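## Task

Remove the mug from the cabinet, set it down on the desk and close the cabinet door. The mug must not drop more than a few centimetres, be struck hard, or end up anywhere but upright, and the robot must not topple or finish leaning.

## Robot and tools

ROBOT. TidyBot++: a wheeled base (0.54 m long, 0.50 m wide, 0.38 m tall) carrying a single seven-joint arm with a two-finger gripper. The shoulder sits 0.12 m ahead of the base centre, 0.68 m up. Arm segments: upper arm 0.42 m, forearm 0.31 m, hand 0.31 m. The arm starts folded with the hand pointing down. Cameras: base_camera (fixed on the base, looking forward) and wrist_camera (looks along the hand).

FRAMES. Base frame: origin on the floor below the base centre, x ahead, y to the left, z up, metres. hand_pose and target use this frame; the reported point lies between the finger pads, its z axis points out along the fingers and the fingers close along its y axis. Odometry frame: the base frame as it was when the scene began; base_odometry (x, y in metres, heading in rad, left positive, -3.142 to 3.142) is measured there from wheel turns, so slipping looks like travel.

move. One action per call; all parts start together.
- base: object with any of translate_m (forward +, -2 to 2 m), strafe_m (left +, -2 to 2 m), rotate_rad (counter-clockwise from above +, -6.3 to 6.3). These are offsets relative to where the base stands when the command begins, not positions.
- joints: object of absolute targets by name: joint_1_rad to joint_7_rad in radians, gripper_pos from 0 (open, about 85 mm gap) to 1 (closed). joint_2_rad is limited to ±2.249, joint_4_rad to ±2.579, joint_6_rad to ±2.099; the others turn freely and take the shorter way, so send steps below half a turn. joint_1_rad positive turns the arm clockwise from above, the reverse of rotate_rad.
- target: one list of seven numbers [x, y, z, qw, qx, qy, qz]: an absolute hand pose in the base frame, metres plus unit quaternion. With target, joints may contain only gripper_pos.
- speeds: optional caps for this action: translate_m and strafe_m 0.05 to 0.5 m/s (put a combined drive's speed under just one key), rotate_rad 0.1 to 1.57 rad/s.
- cameras: list of "base_camera", "wrist_camera" or "all"; omitted means all, [] means none.
- blocking: true or omitted waits until everything is at rest; false returns within about half a second while motion continues, and a later move overrides only the parts it names.
A call with no action just reports state and images. Unknown keys make the call invalid; out-of-range values get it refused, and then the remaining move, wait and finished_scene calls in that reply are skipped, as they are after any stop the robot triggers itself.

wait(seconds 0 to 10, cameras): lets time pass with no new command and reports state; ends early once running motions settle. stop(cameras): brakes all running motions; each braked one reads "stopped". zoom_image(camera, region [x0, y0, x1, y1] in pixels, at most 504 by 504): closer look at the latest image of that camera. base_camera is 644x364, wrist_camera 644x476. read_manual(section "licences"): licence text only. finished_scene(scene): ends the current scene, given its number; the next task arrives in its result. The goal must already hold and stay held without the robot.

RESULT LINES. base_status, joint_status, hand_status: "done", "moving", "off_target" (stopped short, maybe still pushing), "contact_stop" or "time_out" (a stop the robot made itself; the part then holds in place), "not_followed" (a check held back the targets), "torque_fault", "limit_stop_at_motor_heat". "joint command not followed" with "cause:" signals the arm would hit itself; "pose unreachable" means a target was withheld. hand_target is where the hand would be with every joint at its target. joint_positions gives angles; motor_effort is percent of maximum per motor, with the peak of the last action in brackets. base_tilt is in degrees (forward, right). on_its_own lists things the robot did unasked. "move" summarises the action; "earlier move" shows a non-blocking move in progress; "pictures" names the images in order. Motor temperatures lists one value per arm joint; MOTOR HOT appears at 60 °C and an OVER-TEMPERATURE FAULT near 75 °C lets the arm sag. ARM HIT flags a hard hit on the base or the arm itself.

PRACTICAL NOTES. The hand usually settles within about 3 cm of a reached target; to fix the error, shift the next target by (wanted position minus hand_pose). To keep a loaded hand still, resend hand_target, not hand_pose. A held load makes the arm sag; never command a loaded joint to its current reading. The gripper at 1 squeezes hard; "off_target" there means it is holding something. A pointing-down hand reaches at most about 0.94 m high, and only near the base. Arm motion ignores obstacles and keeps pushing on contact. Thinking time lets the simulation run on.

AVOID. Dropping or releasing moving objects, knocking things, slamming the door, pushing hard with arm or base, yanking or twisting a gripped object, and squeezing something still resting on a surface. Do not drive or turn while the arm is caught on something high, reach far out from the folded pose over nearby furniture, or swing an extended arm sideways: the robot can tip. If it leans, retract the arm or back away. Driving the arm into things can cause a torque fault that freezes the arm for 10 s.

Each tool is called after "Call:" as name(argument=value, ...), one argument or row to a line, values as JSON.

## Session

Call:
move(
)

Scene clock: 0.00 s.
Motor temperatures (°C): [33 30 28 30 41 41 42]
base_odometry: x=+0.000 y=+0.000 heading=+0.000
base_tilt: forward=-0.1 right=+0.5
base_status: not commanded
joint_positions: joint_1_rad=+0.038 joint_2_rad=-0.392 joint_3_rad=+3.104 joint_4_rad=-2.539 joint_5_rad=-0.043 joint_6_rad=-0.849 joint_7_rad=+1.603 gripper_pos=+0.000
joint_status: not commanded
motor_effort: joint_1_rad=-1 joint_2_rad=-1 joint_3_rad=+1 joint_4_rad=+16 joint_5_rad=+1 joint_6_rad=+3 joint_7_rad=-1
hand_pose: x=+0.2670 y=+0.0095 z=+0.5914 quat_wxyz=(-0.009, +0.997, +0.002, +0.073) (m; base frame)
hand_target: x=+0.2685 y=+0.0095 z=+0.5923 quat_wxyz=(-0.009, +0.997, +0.002, +0.075) (m; base frame)
hand_status: not commanded
pictures: base_camera, wrist_camera

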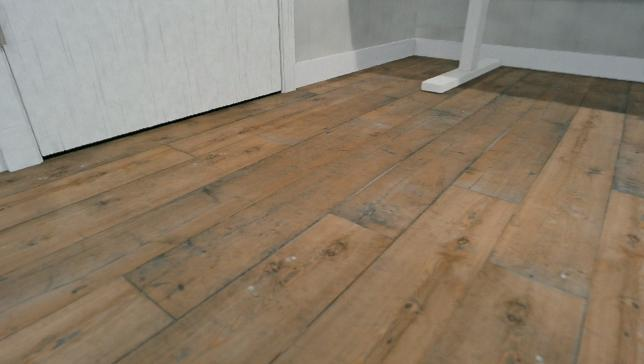

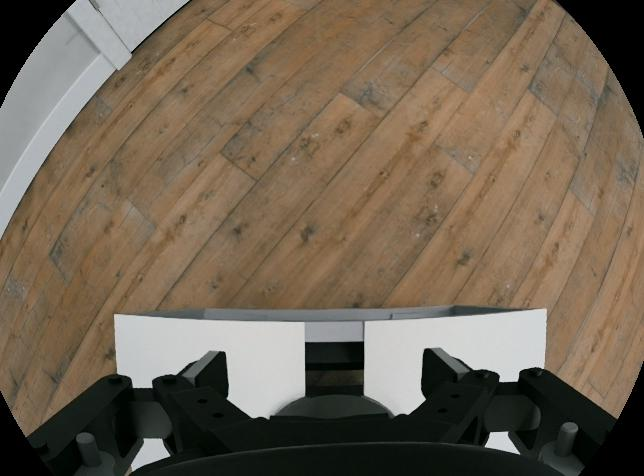

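Call:
move(
  joints={"joint_6_rad": 0.45, "joint_3_rad": 3.14, "joint_5_rad": 0, "joint_1_rad": 0, "joint_7_rad": 1.57},
)

Call:
move(
  base={"rotate_rad": 1.0},
)

Call:
move(
  base={"rotate_rad": -2.0},
)

Scene clock: 2.37 s.
Motor temperatures (°C): [33 30 28 30 41 41 42]
move: done
base_odometry: x=+0.000 y=+0.000 heading=+0.000
base_tilt: forward=-0.1 right=+0.5
base_status: not commanded
joint_positions: joint_1_rad=+0.016 joint_2_rad=-0.392 joint_3_rad=+3.120 joint_4_rad=-2.540 joint_5_rad=-0.039 joint_6_rad=+0.383 joint_7_rad=+1.603 gripper_pos=+0.000
joint_status: all done
motor_effort: joint_1_rad=-1(2) joint_2_rad=-5(6) joint_3_rad=+0(1) joint_4_rad=+20(21) joint_5_rad=+0(2) joint_6_rad=+10(10) joint_7_rad=+0(1)
hand_pose: x=+0.5269 y=-0.0005 z=+0.8391 quat_wxyz=(+0.006, +0.772, -0.002, +0.635) (m; base frame)
hand_target: x=+0.5313 y=+0.0021 z=+0.8623 quat_wxyz=(-0.001, +0.749, +0.000, +0.663) (m; base frame)
hand_status: not commanded
pictures: base_camera, wrist_camera

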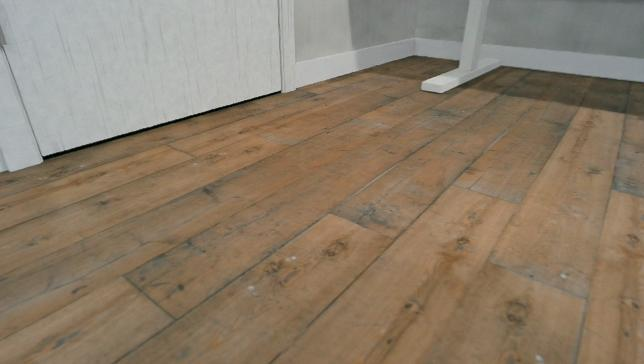

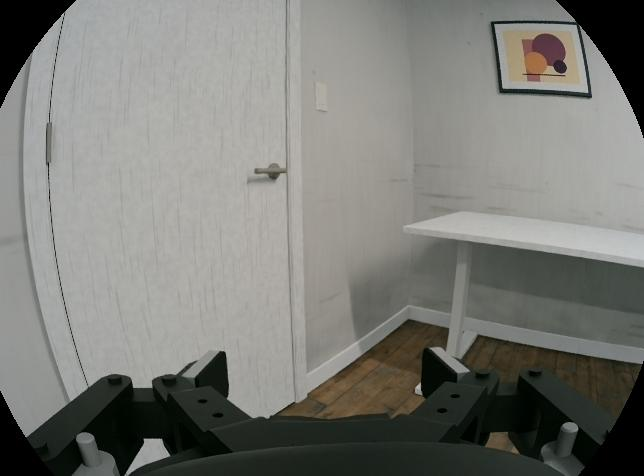

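Scene clock: 4.27 s.
Motor temperatures (°C): [33 30 28 30 41 41 42]
move: done
base_odometry: x=+0.000 y=+0.000 heading=+1.000
base_tilt: forward=-0.1 right=+0.5
base_status: done
joint_positions: joint_1_rad=+0.010 joint_2_rad=-0.392 joint_3_rad=+3.125 joint_4_rad=-2.540 joint_5_rad=-0.038 joint_6_rad=+0.384 joint_7_rad=+1.603 gripper_pos=+0.000
joint_status: not commanded
motor_effort: joint_1_rad=-1(2) joint_2_rad=-5(6) joint_3_rad=+0(1) joint_4_rad=+20(20) joint_5_rad=+1(2) joint_6_rad=+9(10) joint_7_rad=-1(1)
hand_pose: x=+0.5270 y=-0.0001 z=+0.8394 quat_wxyz=(+0.005, +0.772, -0.002, +0.636) (m; base frame)
hand_target: x=+0.5313 y=+0.0021 z=+0.8623 quat_wxyz=(-0.001, +0.749, +0.000, +0.663) (m; base frame)
hand_status: not commanded
pictures: base_camera, wrist_camera

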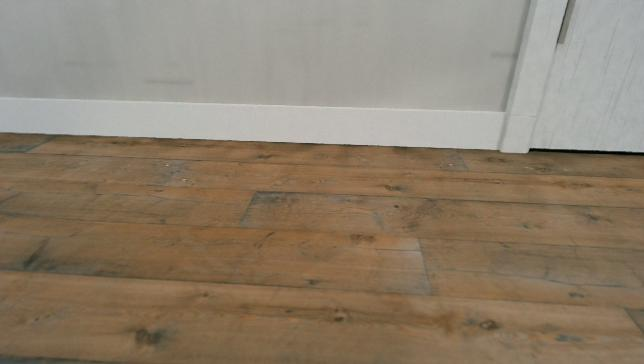

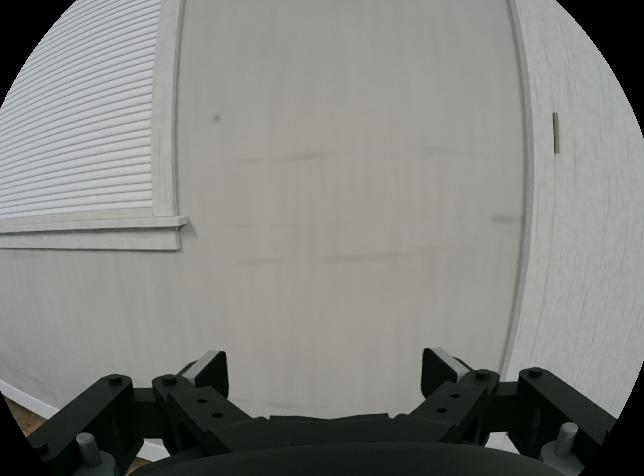

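Scene clock: 6.97 s.
Motor temperatures (°C): [33 30 28 30 41 41 42]
move: done
base_odometry: x=+0.000 y=+0.000 heading=-1.000
base_tilt: forward=-0.1 right=+0.5
base_status: done
joint_positions: joint_1_rad=+0.007 joint_2_rad=-0.392 joint_3_rad=+3.130 joint_4_rad=-2.540 joint_5_rad=-0.037 joint_6_rad=+0.384 joint_7_rad=+1.603 gripper_pos=+0.000
joint_status: not commanded
motor_effort: joint_1_rad=-1(2) joint_2_rad=-5(6) joint_3_rad=+0(1) joint_4_rad=+20(20) joint_5_rad=+1(2) joint_6_rad=+10(10) joint_7_rad=-1(1)
hand_pose: x=+0.5271 y=-0.0009 z=+0.8395 quat_wxyz=(+0.005, +0.772, -0.003, +0.636) (m; base frame)
hand_target: x=+0.5313 y=+0.0021 z=+0.8623 quat_wxyz=(-0.001, +0.749, +0.000, +0.663) (m; base frame)
hand_status: not commanded
pictures: base_camera, wrist_camera

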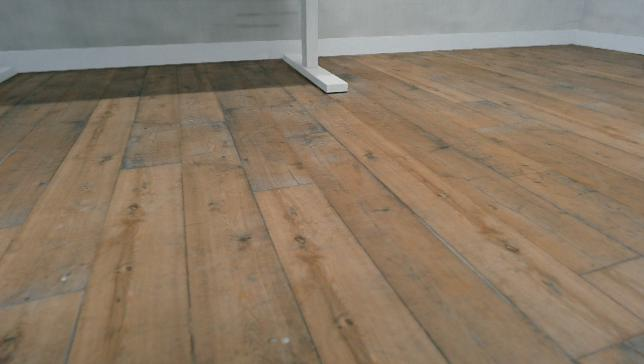

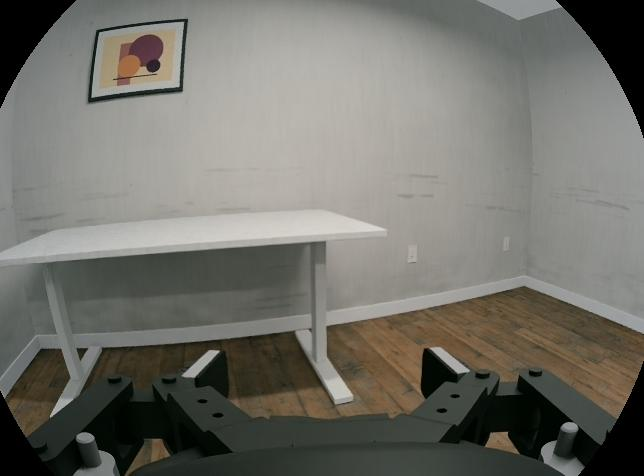

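Call:
move(
  base={"rotate_rad": -1.3},
)

Call:
move(
  base={"rotate_rad": -1.2},
)

Scene clock: 9.13 s.
Motor temperatures (°C): [33 30 28 30 41 41 42]
move: done
base_odometry: x=+0.000 y=+0.000 heading=-2.299
base_tilt: forward=-0.1 right=+0.4
base_status: done
joint_positions: joint_1_rad=+0.007 joint_2_rad=-0.392 joint_3_rad=+3.132 joint_4_rad=-2.540 joint_5_rad=-0.037 joint_6_rad=+0.384 joint_7_rad=+1.603 gripper_pos=+0.000
joint_status: not commanded
motor_effort: joint_1_rad=-1(2) joint_2_rad=-5(6) joint_3_rad=+0(1) joint_4_rad=+20(20) joint_5_rad=+0(1) joint_6_rad=+10(10) joint_7_rad=-1(1)
hand_pose: x=+0.5271 y=-0.0015 z=+0.8396 quat_wxyz=(+0.005, +0.772, -0.003, +0.636) (m; base frame)
hand_target: x=+0.5313 y=+0.0021 z=+0.8623 quat_wxyz=(-0.001, +0.749, +0.000, +0.663) (m; base frame)
hand_status: not commanded
pictures: base_camera, wrist_camera

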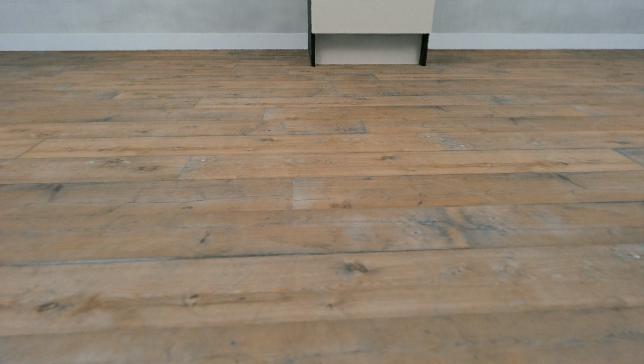

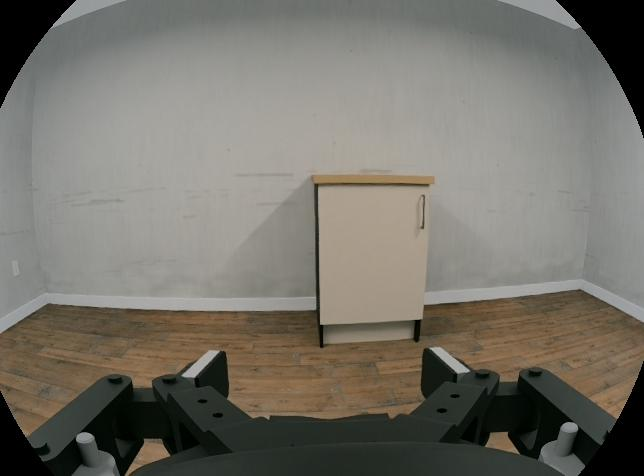

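Scene clock: 11.17 s.
Motor temperatures (°C): [33 30 28 30 41 41 42]
move: done
base_odometry: x=+0.000 y=+0.000 heading=+2.784
base_tilt: forward=-0.1 right=+0.5
base_status: done
joint_positions: joint_1_rad=+0.007 joint_2_rad=-0.392 joint_3_rad=+3.133 joint_4_rad=-2.540 joint_5_rad=-0.036 joint_6_rad=+0.385 joint_7_rad=+1.603 gripper_pos=+0.000
joint_status: not commanded
motor_effort: joint_1_rad=-1(2) joint_2_rad=-5(6) joint_3_rad=+0(1) joint_4_rad=+20(20) joint_5_rad=+1(1) joint_6_rad=+9(10) joint_7_rad=-1(1)
hand_pose: x=+0.5271 y=-0.0018 z=+0.8396 quat_wxyz=(+0.006, +0.772, -0.003, +0.636) (m; base frame)
hand_target: x=+0.5313 y=+0.0021 z=+0.8623 quat_wxyz=(-0.001, +0.749, +0.000, +0.663) (m; base frame)
hand_status: not commanded
pictures: base_camera, wrist_camera

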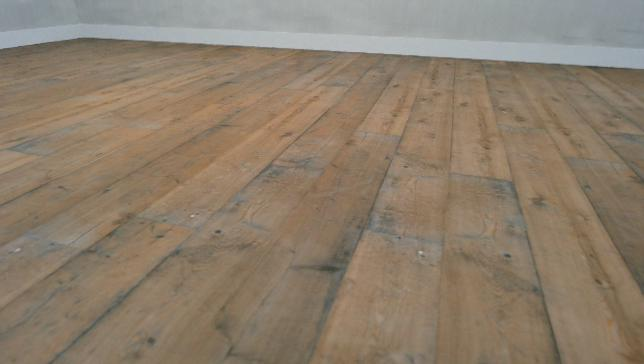

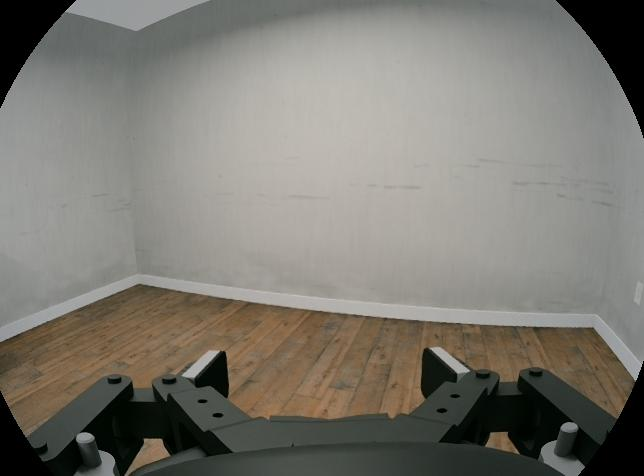

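Call:
move(
  base={"rotate_rad": 1.2},
)

Call:
move(
  base={"translate_m": 0.6, "strafe_m": -0.25},
)

Scene clock: 14.40 s.
Motor temperatures (°C): [33 30 28 31 41 41 42]
move: done
base_odometry: x=+0.000 y=+0.000 heading=-2.299
base_tilt: forward=-0.1 right=+0.5
base_status: done
joint_positions: joint_1_rad=+0.005 joint_2_rad=-0.392 joint_3_rad=+3.133 joint_4_rad=-2.540 joint_5_rad=-0.036 joint_6_rad=+0.385 joint_7_rad=+1.603 gripper_pos=+0.000
joint_status: not commanded
motor_effort: joint_1_rad=-1(2) joint_2_rad=-5(6) joint_3_rad=+0(1) joint_4_rad=+20(20) joint_5_rad=+1(1) joint_6_rad=+9(10) joint_7_rad=-1(1)
hand_pose: x=+0.5271 y=-0.0013 z=+0.8396 quat_wxyz=(+0.005, +0.772, -0.003, +0.636) (m; base frame)
hand_target: x=+0.5313 y=+0.0021 z=+0.8623 quat_wxyz=(-0.001, +0.749, +0.000, +0.663) (m; base frame)
hand_status: not commanded
pictures: base_camera, wrist_camera

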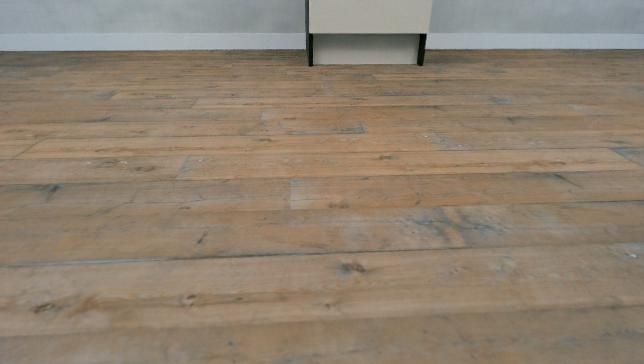

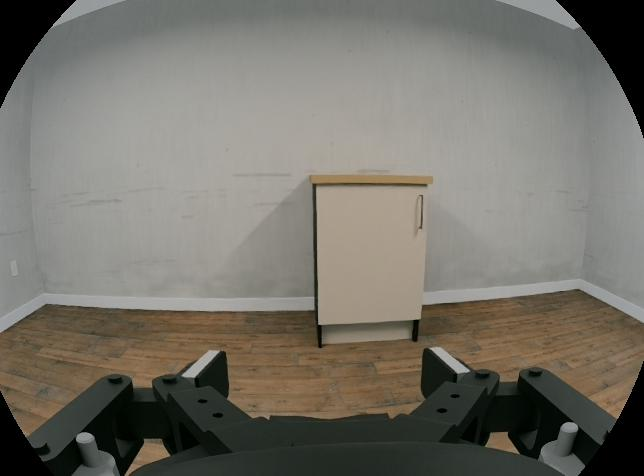

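Scene clock: 16.97 s.
Motor temperatures (°C): [33 30 28 31 41 41 42]
move: done
base_odometry: x=-0.586 y=-0.281 heading=-2.299
base_tilt: forward=-0.1 right=+0.5
base_status: done
joint_positions: joint_1_rad=+0.005 joint_2_rad=-0.392 joint_3_rad=+3.133 joint_4_rad=-2.540 joint_5_rad=-0.036 joint_6_rad=+0.387 joint_7_rad=+1.603 gripper_pos=+0.000
joint_status: not commanded
motor_effort: joint_1_rad=-1(1) joint_2_rad=-5(7) joint_3_rad=+0(1) joint_4_rad=+20(21) joint_5_rad=+1(1) joint_6_rad=+9(10) joint_7_rad=-1(1)
hand_pose: x=+0.5272 y=-0.0013 z=+0.8403 quat_wxyz=(+0.005, +0.771, -0.003, +0.637) (m; base frame)
hand_target: x=+0.5313 y=+0.0021 z=+0.8623 quat_wxyz=(-0.001, +0.749, +0.000, +0.663) (m; base frame)
hand_status: not commanded
pictures: base_camera, wrist_camera

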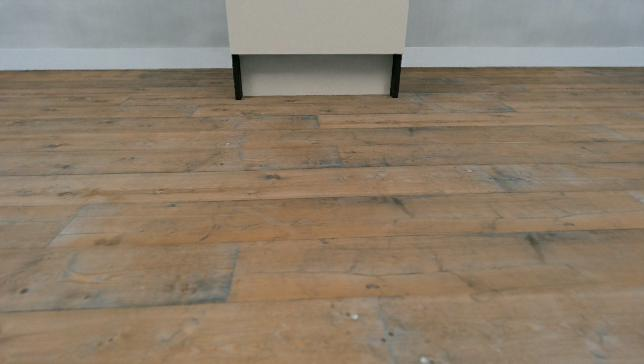

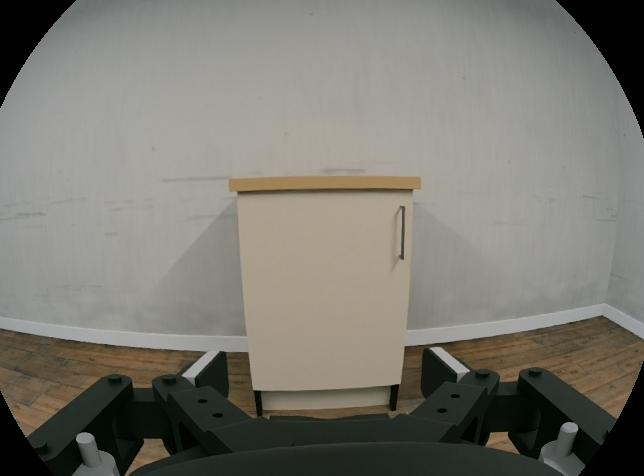

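Call:
move(
  target=[0.72, 0, 0.76, 0, 0.7071, 0, 0.7071],
  base={"strafe_m": -0.28},
)

Scene clock: 20.57 s.
Motor temperatures (°C): [33 30 28 31 41 41 42]
move: done
base_odometry: x=-0.795 y=-0.095 heading=-2.298
base_tilt: forward=-0.1 right=+0.5
base_status: done
joint_positions: joint_1_rad=+0.002 joint_2_rad=+0.459 joint_3_rad=+3.142 joint_4_rad=-2.367 joint_5_rad=-0.033 joint_6_rad=+1.175 joint_7_rad=+1.603 gripper_pos=+0.000
joint_status: not commanded
motor_effort: joint_1_rad=-1(3) joint_2_rad=-27(28) joint_3_rad=+0(2) joint_4_rad=+11(21) joint_5_rad=+1(2) joint_6_rad=+10(10) joint_7_rad=-1(1)
hand_pose: x=+0.7131 y=-0.0098 z=+0.7353 quat_wxyz=(+0.019, +0.735, -0.004, +0.678) (m; base frame)
hand_target: x=+0.7200 y=+0.0000 z=+0.7600 quat_wxyz=(+0.000, +0.707, +0.000, +0.707) (m; base frame)
hand_status: done (0.027 m and 5.1 deg from the pose sent, 0.209 m and 10.9 deg at the start)
pictures: base_camera, wrist_camera

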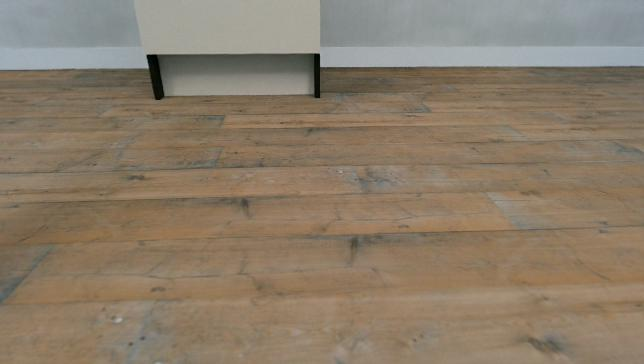

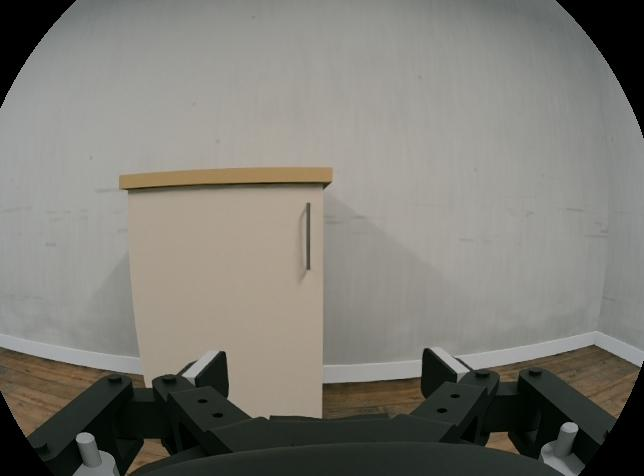

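Call:
move(
  target=[0.72, 0.0, 0.775, 0, 0.6884, 0, 0.7253],
  base={"translate_m": 0.5},
)

Scene clock: 23.17 s.
Motor temperatures (°C): [33 30 28 31 41 41 42]
move: done
base_odometry: x=-1.128 y=-0.468 heading=-2.299
base_tilt: forward=+0.0 right=+0.5
base_status: done
joint_positions: joint_1_rad=+0.002 joint_2_rad=+0.471 joint_3_rad=+3.142 joint_4_rad=-2.356 joint_5_rad=-0.033 joint_6_rad=+1.243 joint_7_rad=+1.603 gripper_pos=+0.000
joint_status: not commanded
motor_effort: joint_1_rad=-1(1) joint_2_rad=-27(30) joint_3_rad=-1(1) joint_4_rad=+11(13) joint_5_rad=+1(1) joint_6_rad=+10(11) joint_7_rad=-1(1)
hand_pose: x=+0.7184 y=-0.0100 z=+0.7540 quat_wxyz=(+0.020, +0.712, -0.004, +0.702) (m; base frame)
hand_target: x=+0.7200 y=+0.0000 z=+0.7750 quat_wxyz=(+0.000, +0.688, +0.000, +0.725) (m; base frame)
hand_status: done (0.023 m and 4.4 deg from the pose sent, 0.041 m and 7.9 deg at the start)
pictures: base_camera, wrist_camera

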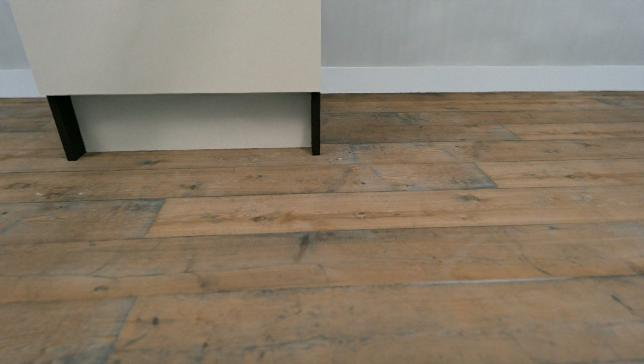

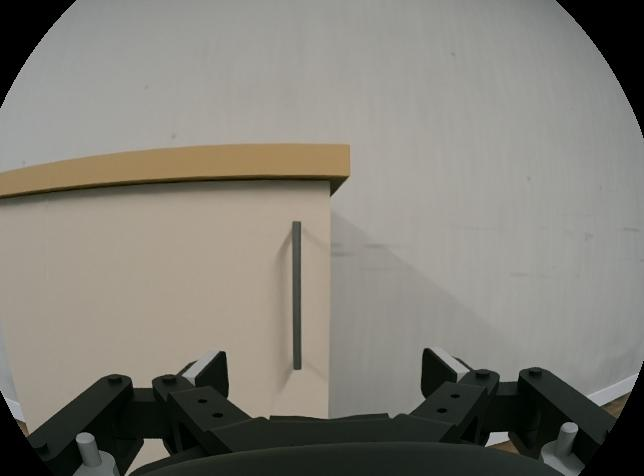

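Call:
move(
  target=[0.72, 0.012, 0.775, 0, 0.6884, 0, 0.7253],
  base={"translate_m": 0.14},
  speeds={"translate_m": 0.15},
)

Scene clock: 25.07 s.
Motor temperatures (°C): [33 30 28 31 41 41 42]
move: done
base_odometry: x=-1.221 y=-0.573 heading=-2.299
base_tilt: forward=+0.0 right=+0.5
base_status: done
joint_positions: joint_1_rad=-0.045 joint_2_rad=+0.472 joint_3_rad=+3.149 joint_4_rad=-2.354 joint_5_rad=-0.033 joint_6_rad=+1.243 joint_7_rad=+1.603 gripper_pos=+0.000
joint_status: not commanded
motor_effort: joint_1_rad=-1(2) joint_2_rad=-27(30) joint_3_rad=+0(2) joint_4_rad=+11(12) joint_5_rad=+1(1) joint_6_rad=+9(11) joint_7_rad=-1(1)
hand_pose: x=+0.7189 y=+0.0146 z=+0.7535 quat_wxyz=(+0.007, +0.712, +0.011, +0.702) (m; base frame)
hand_target: x=+0.7200 y=+0.0120 z=+0.7750 quat_wxyz=(+0.000, +0.688, +0.000, +0.725) (m; base frame)
hand_status: done (0.022 m and 4.0 deg from the pose sent, 0.031 m and 4.4 deg at the start)
pictures: base_camera, wrist_camera

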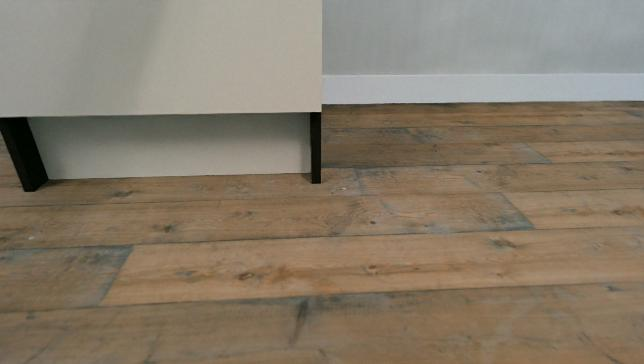

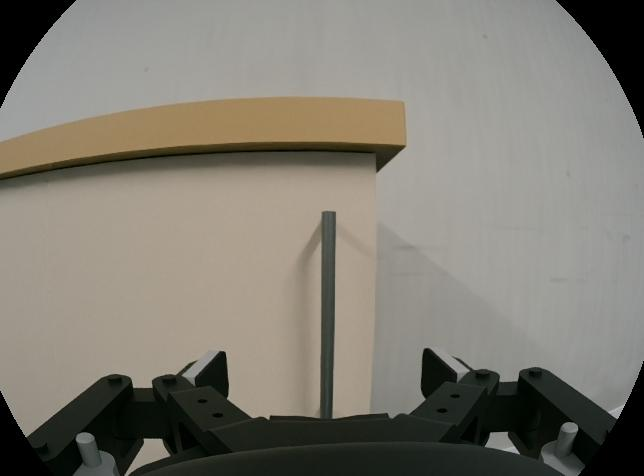

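Call:
move(
  base={"translate_m": 0.095},
  speeds={"translate_m": 0.1},
)

Scene clock: 26.70 s.
Motor temperatures (°C): [33 30 28 31 41 41 42]
move: done
base_odometry: x=-1.285 y=-0.644 heading=-2.300
base_tilt: forward=+0.0 right=+0.5
base_status: done
joint_positions: joint_1_rad=-0.045 joint_2_rad=+0.473 joint_3_rad=+3.149 joint_4_rad=-2.354 joint_5_rad=-0.033 joint_6_rad=+1.243 joint_7_rad=+1.603 gripper_pos=+0.000
joint_status: not commanded
motor_effort: joint_1_rad=-1(2) joint_2_rad=-27(29) joint_3_rad=+0(1) joint_4_rad=+11(12) joint_5_rad=+0(1) joint_6_rad=+9(10) joint_7_rad=+0(1)
hand_pose: x=+0.7191 y=+0.0146 z=+0.7531 quat_wxyz=(+0.007, +0.712, +0.011, +0.702) (m; base frame)
hand_target: x=+0.7200 y=+0.0120 z=+0.7750 quat_wxyz=(+0.000, +0.688, +0.000, +0.725) (m; base frame)
hand_status: not commanded
pictures: base_camera, wrist_camera

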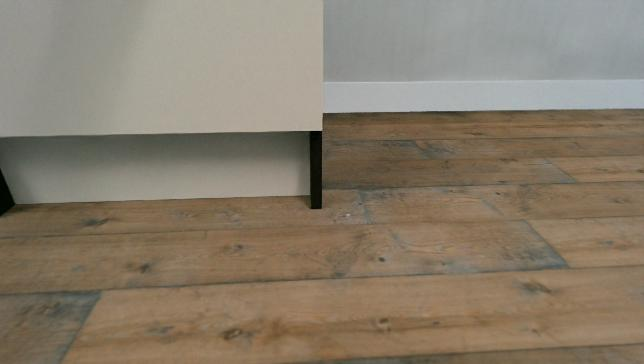

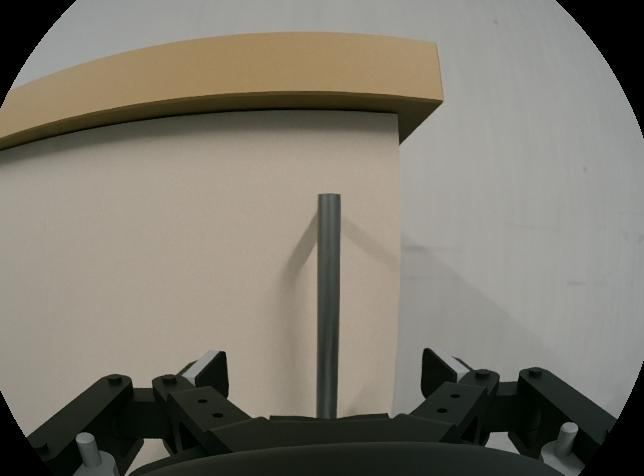

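Call:
move(
  base={"translate_m": 0.015},
  speeds={"translate_m": 0.1},
  cameras=[],
)

Call:
move(
  joints={"gripper_pos": 0.95},
)

Scene clock: 27.53 s.
Motor temperatures (°C): [33 30 28 31 41 41 42]
move: done
base_odometry: x=-1.295 y=-0.655 heading=-2.300
base_tilt: forward=+0.0 right=+0.5
base_status: done
joint_positions: joint_1_rad=-0.045 joint_2_rad=+0.476 joint_3_rad=+3.149 joint_4_rad=-2.351 joint_5_rad=-0.033 joint_6_rad=+1.243 joint_7_rad=+1.603 gripper_pos=+0.000
joint_status: not commanded
motor_effort: joint_1_rad=-1(2) joint_2_rad=-27(30) joint_3_rad=-1(1) joint_4_rad=+11(12) joint_5_rad=+1(1) joint_6_rad=+9(10) joint_7_rad=+0(1)
hand_pose: x=+0.7202 y=+0.0146 z=+0.7525 quat_wxyz=(+0.007, +0.712, +0.011, +0.702) (m; base frame)
hand_target: x=+0.7200 y=+0.0120 z=+0.7750 quat_wxyz=(+0.000, +0.688, +0.000, +0.725) (m; base frame)
hand_status: not commanded
pictures: none
No camera images: "cameras" was empty.

Scene clock: 28.60 s.
Motor temperatures (°C): [33 30 28 31 41 41 42]
move: done
base_odometry: x=-1.295 y=-0.655 heading=-2.300
base_tilt: forward=-0.1 right=+0.5
base_status: not commanded
joint_positions: joint_1_rad=-0.045 joint_2_rad=+0.476 joint_3_rad=+3.150 joint_4_rad=-2.352 joint_5_rad=-0.034 joint_6_rad=+1.244 joint_7_rad=+1.603 gripper_pos=+0.924
joint_status: all done
motor_effort: joint_1_rad=-1(3) joint_2_rad=-27(28) joint_3_rad=-1(2) joint_4_rad=+11(13) joint_5_rad=+1(2) joint_6_rad=+10(10) joint_7_rad=+1(1)
hand_pose: x=+0.7200 y=+0.0141 z=+0.7525 quat_wxyz=(+0.007, +0.712, +0.011, +0.702) (m; base frame)
hand_target: x=+0.7200 y=+0.0120 z=+0.7750 quat_wxyz=(+0.000, +0.688, +0.000, +0.725) (m; base frame)
hand_status: not commanded
pictures: base_camera, wrist_camera

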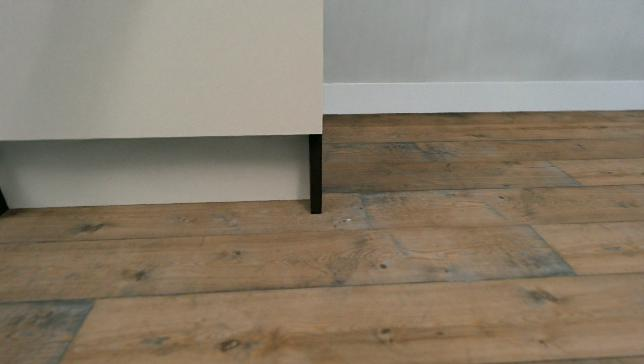

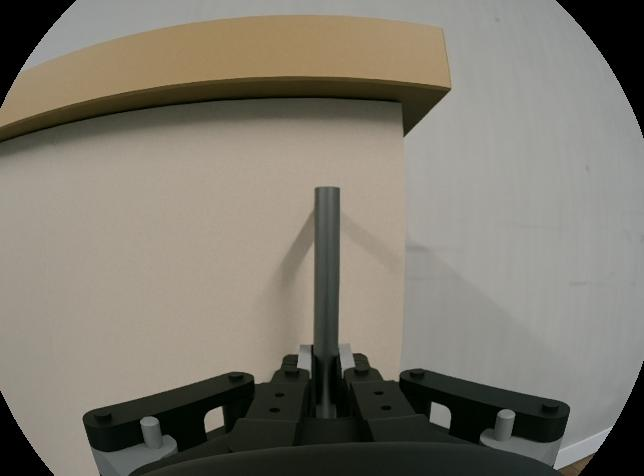

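Call:
move(
  base={"translate_m": -0.071, "strafe_m": 0.123, "rotate_rad": -0.15},
  speeds={"translate_m": 0.1, "rotate_rad": 0.1},
)

Scene clock: 30.93 s.
Motor temperatures (°C): [33 30 28 31 41 41 42]
move: done
base_odometry: x=-1.155 y=-0.684 heading=-2.450
base_tilt: forward=-0.1 right=+0.5
base_status: done
joint_positions: joint_1_rad=-0.048 joint_2_rad=+0.477 joint_3_rad=+3.163 joint_4_rad=-2.352 joint_5_rad=-0.034 joint_6_rad=+1.245 joint_7_rad=+1.603 gripper_pos=+0.924
joint_status: not commanded
motor_effort: joint_1_rad=-1(9) joint_2_rad=-28(30) joint_3_rad=+0(6) joint_4_rad=+11(13) joint_5_rad=+1(7) joint_6_rad=+10(13) joint_7_rad=+1(1)
hand_pose: x=+0.7201 y=+0.0098 z=+0.7524 quat_wxyz=(+0.012, +0.712, +0.010, +0.702) (m; base frame)
hand_target: x=+0.7200 y=+0.0120 z=+0.7750 quat_wxyz=(+0.000, +0.688, +0.000, +0.725) (m; base frame)
hand_status: not commanded
pictures: base_camera, wrist_camera

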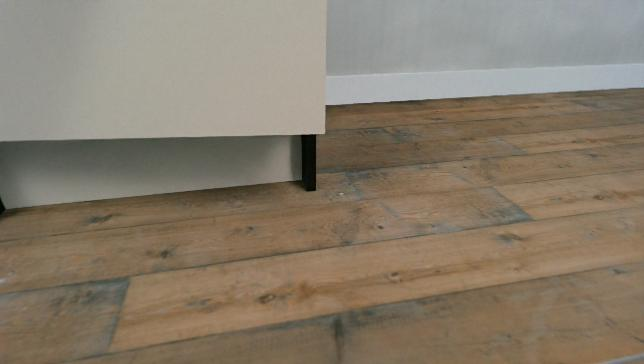

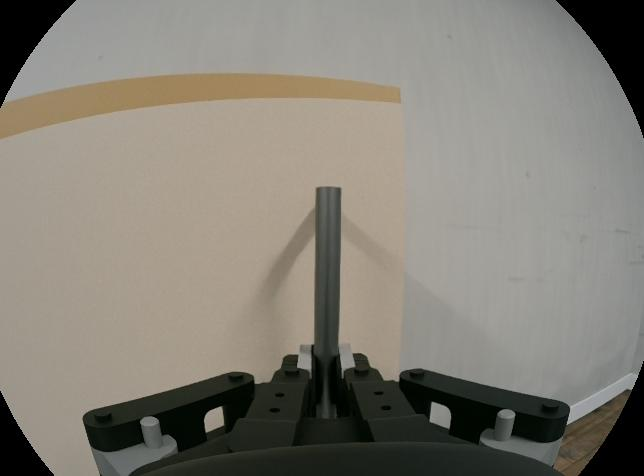

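Call:
move(
  base={"translate_m": -0.091, "strafe_m": 0.166, "rotate_rad": -0.2},
  speeds={"translate_m": 0.1, "rotate_rad": 0.1},
  cameras=[],
)

Call:
move(
  base={"translate_m": -0.091, "strafe_m": 0.166, "rotate_rad": -0.2},
  speeds={"translate_m": 0.1, "rotate_rad": 0.1},
)

Call:
move(
  base={"translate_m": -0.091, "strafe_m": 0.166, "rotate_rad": -0.2},
  speeds={"translate_m": 0.1, "rotate_rad": 0.1},
  cameras=[],
)

Call:
move(
  base={"translate_m": -0.091, "strafe_m": 0.166, "rotate_rad": -0.2},
  speeds={"translate_m": 0.1, "rotate_rad": 0.1},
)

Scene clock: 33.80 s.
Motor temperatures (°C): [33 30 28 31 41 41 42]
move: done
base_odometry: x=-0.979 y=-0.754 heading=-2.650
base_tilt: forward=-0.1 right=+0.4
base_status: done
joint_positions: joint_1_rad=-0.040 joint_2_rad=+0.477 joint_3_rad=+3.172 joint_4_rad=-2.352 joint_5_rad=-0.036 joint_6_rad=+1.246 joint_7_rad=+1.603 gripper_pos=+0.924
joint_status: not commanded
motor_effort: joint_1_rad=-2(9) joint_2_rad=-28(30) joint_3_rad=-1(7) joint_4_rad=+11(13) joint_5_rad=+2(8) joint_6_rad=+10(12) joint_7_rad=+1(1)
hand_pose: x=+0.7202 y=+0.0000 z=+0.7524 quat_wxyz=(+0.019, +0.712, +0.005, +0.702) (m; base frame)
hand_target: x=+0.7200 y=+0.0120 z=+0.7750 quat_wxyz=(+0.000, +0.688, +0.000, +0.725) (m; base frame)
hand_status: not commanded
pictures: none
No camera images: "cameras" was empty.

Scene clock: 36.27 s.
Motor temperatures (°C): [33 30 28 31 41 41 42]
move: done
base_odometry: x=-0.821 y=-0.858 heading=-2.850
base_tilt: forward=-0.1 right=+0.5
base_status: done
joint_positions: joint_1_rad=-0.033 joint_2_rad=+0.477 joint_3_rad=+3.178 joint_4_rad=-2.353 joint_5_rad=-0.041 joint_6_rad=+1.246 joint_7_rad=+1.603 gripper_pos=+0.924
joint_status: not commanded
motor_effort: joint_1_rad=-3(10) joint_2_rad=-28(30) joint_3_rad=-1(7) joint_4_rad=+11(13) joint_5_rad=+3(9) joint_6_rad=+9(12) joint_7_rad=+1(2)
hand_pose: x=+0.7201 y=-0.0090 z=+0.7523 quat_wxyz=(+0.026, +0.711, -0.001, +0.702) (m; base frame)
hand_target: x=+0.7200 y=+0.0120 z=+0.7750 quat_wxyz=(+0.000, +0.688, +0.000, +0.725) (m; base frame)
hand_status: not commanded
pictures: base_camera, wrist_camera

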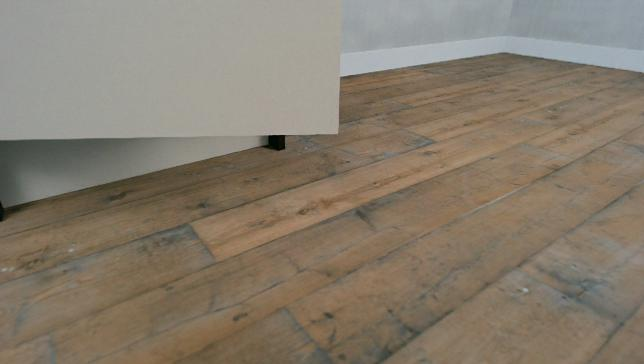

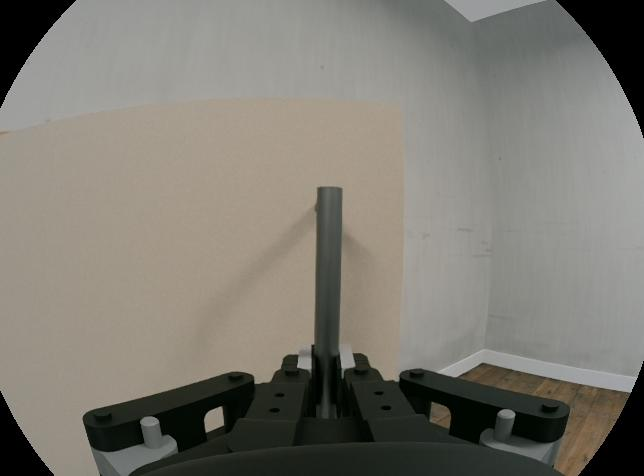

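Scene clock: 38.70 s.
Motor temperatures (°C): [33 30 28 31 41 41 42]
move: done
base_odometry: x=-0.686 y=-0.990 heading=-3.050
base_tilt: forward=-0.1 right=+0.5
base_status: done
joint_positions: joint_1_rad=-0.028 joint_2_rad=+0.477 joint_3_rad=+3.183 joint_4_rad=-2.354 joint_5_rad=-0.048 joint_6_rad=+1.247 joint_7_rad=+1.603 gripper_pos=+0.924
joint_status: not commanded
motor_effort: joint_1_rad=-4(13) joint_2_rad=-28(30) joint_3_rad=-2(9) joint_4_rad=+12(14) joint_5_rad=+3(10) joint_6_rad=+11(12) joint_7_rad=+1(1)
hand_pose: x=+0.7197 y=-0.0168 z=+0.7523 quat_wxyz=(+0.032, +0.711, -0.007, +0.702) (m; base frame)
hand_target: x=+0.7200 y=+0.0120 z=+0.7750 quat_wxyz=(+0.000, +0.688, +0.000, +0.725) (m; base frame)
hand_status: not commanded
pictures: none
No camera images: "cameras" was empty.

Scene clock: 41.17 s.
Motor temperatures (°C): [33 30 28 31 41 41 42]
move: done
base_odometry: x=-0.580 y=-1.147 heading=+3.034
base_tilt: forward=-0.1 right=+0.5
base_status: done
joint_positions: joint_1_rad=-0.023 joint_2_rad=+0.478 joint_3_rad=+3.187 joint_4_rad=-2.354 joint_5_rad=-0.052 joint_6_rad=+1.248 joint_7_rad=+1.603 gripper_pos=+0.924
joint_status: not commanded
motor_effort: joint_1_rad=-5(12) joint_2_rad=-27(30) joint_3_rad=-3(9) joint_4_rad=+12(14) joint_5_rad=+4(10) joint_6_rad=+10(12) joint_7_rad=+1(2)
hand_pose: x=+0.7193 y=-0.0229 z=+0.7523 quat_wxyz=(+0.036, +0.711, -0.011, +0.702) (m; base frame)
hand_target: x=+0.7200 y=+0.0120 z=+0.7750 quat_wxyz=(+0.000, +0.688, +0.000, +0.725) (m; base frame)
hand_status: not commanded
pictures: base_camera, wrist_camera

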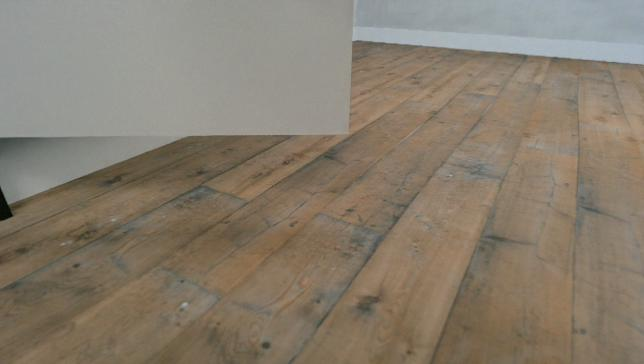

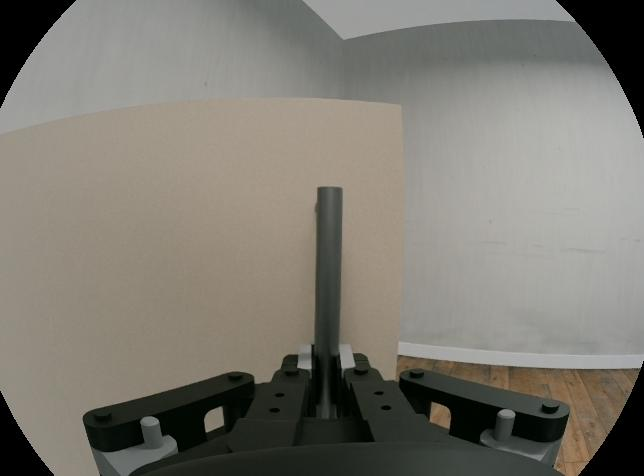

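Call:
move(
  base={"translate_m": -0.091, "strafe_m": 0.155, "rotate_rad": -0.2},
  speeds={"translate_m": 0.1, "rotate_rad": 0.1},
  cameras=[],
)

Call:
move(
  base={"translate_m": -0.091, "strafe_m": 0.155, "rotate_rad": -0.2},
  speeds={"translate_m": 0.1, "rotate_rad": 0.1},
  cameras=[],
)

Call:
move(
  base={"translate_m": -0.091, "strafe_m": 0.155, "rotate_rad": -0.2},
  speeds={"translate_m": 0.1, "rotate_rad": 0.1},
)

Scene clock: 43.77 s.
Motor temperatures (°C): [33 30 28 31 41 41 42]
move: done
base_odometry: x=-0.506 y=-1.311 heading=+2.834
base_tilt: forward=-0.1 right=+0.5
base_status: done
joint_positions: joint_1_rad=-0.032 joint_2_rad=+0.478 joint_3_rad=+3.184 joint_4_rad=-2.354 joint_5_rad=-0.054 joint_6_rad=+1.249 joint_7_rad=+1.603 gripper_pos=+0.924
joint_status: not commanded
motor_effort: joint_1_rad=-7(12) joint_2_rad=-27(30) joint_3_rad=-4(8) joint_4_rad=+11(14) joint_5_rad=+6(10) joint_6_rad=+10(13) joint_7_rad=+1(1)
hand_pose: x=+0.7194 y=-0.0166 z=+0.7523 quat_wxyz=(+0.032, +0.711, -0.008, +0.702) (m; base frame)
hand_target: x=+0.7200 y=+0.0120 z=+0.7750 quat_wxyz=(+0.000, +0.688, +0.000, +0.725) (m; base frame)
hand_status: not commanded
pictures: none
No camera images: "cameras" was empty.

Scene clock: 46.13 s.
Motor temperatures (°C): [33 31 28 31 41 41 42]
move: done
base_odometry: x=-0.466 y=-1.487 heading=+2.634
base_tilt: forward=-0.1 right=+0.5
base_status: done
joint_positions: joint_1_rad=-0.039 joint_2_rad=+0.478 joint_3_rad=+3.178 joint_4_rad=-2.355 joint_5_rad=-0.053 joint_6_rad=+1.250 joint_7_rad=+1.603 gripper_pos=+0.924
joint_status: not commanded
motor_effort: joint_1_rad=-5(10) joint_2_rad=-27(30) joint_3_rad=-3(7) joint_4_rad=+11(14) joint_5_rad=+5(8) joint_6_rad=+9(12) joint_7_rad=+1(1)
hand_pose: x=+0.7195 y=-0.0095 z=+0.7523 quat_wxyz=(+0.027, +0.711, -0.004, +0.703) (m; base frame)
hand_target: x=+0.7200 y=+0.0120 z=+0.7750 quat_wxyz=(+0.000, +0.688, +0.000, +0.725) (m; base frame)
hand_status: not commanded
pictures: none
No camera images: "cameras" was empty.

Scene clock: 48.50 s.
Motor temperatures (°C): [33 31 28 31 41 41 42]
move: done
base_odometry: x=-0.462 y=-1.667 heading=+2.434
base_tilt: forward=+0.0 right=+0.5
base_status: done
joint_positions: joint_1_rad=-0.046 joint_2_rad=+0.478 joint_3_rad=+3.173 joint_4_rad=-2.355 joint_5_rad=-0.051 joint_6_rad=+1.250 joint_7_rad=+1.603 gripper_pos=+0.925
joint_status: not commanded
motor_effort: joint_1_rad=-4(9) joint_2_rad=-27(30) joint_3_rad=-2(6) joint_4_rad=+11(14) joint_5_rad=+3(8) joint_6_rad=+10(13) joint_7_rad=+1(1)
hand_pose: x=+0.7195 y=-0.0020 z=+0.7524 quat_wxyz=(+0.022, +0.711, +0.000, +0.703) (m; base frame)
hand_target: x=+0.7200 y=+0.0120 z=+0.7750 quat_wxyz=(+0.000, +0.688, +0.000, +0.725) (m; base frame)
hand_status: not commanded
pictures: base_camera, wrist_camera

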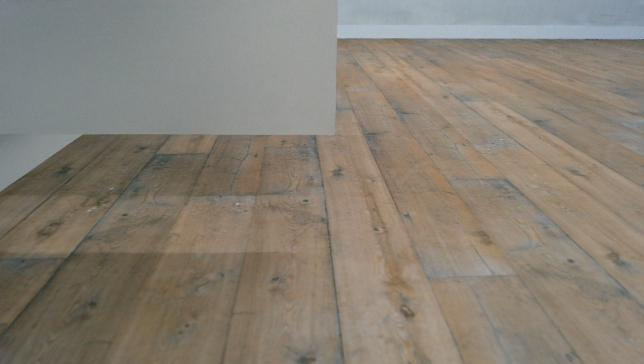

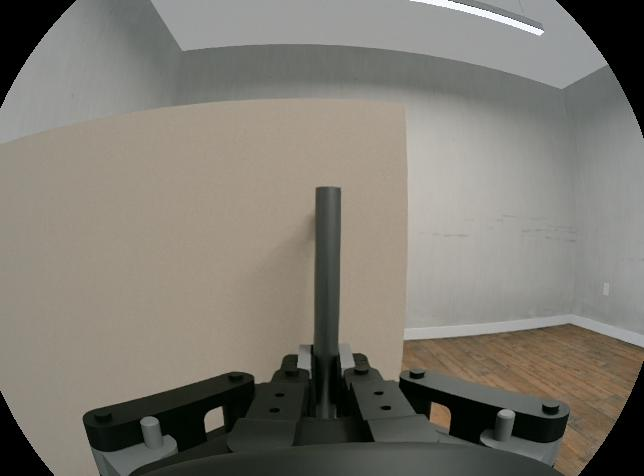

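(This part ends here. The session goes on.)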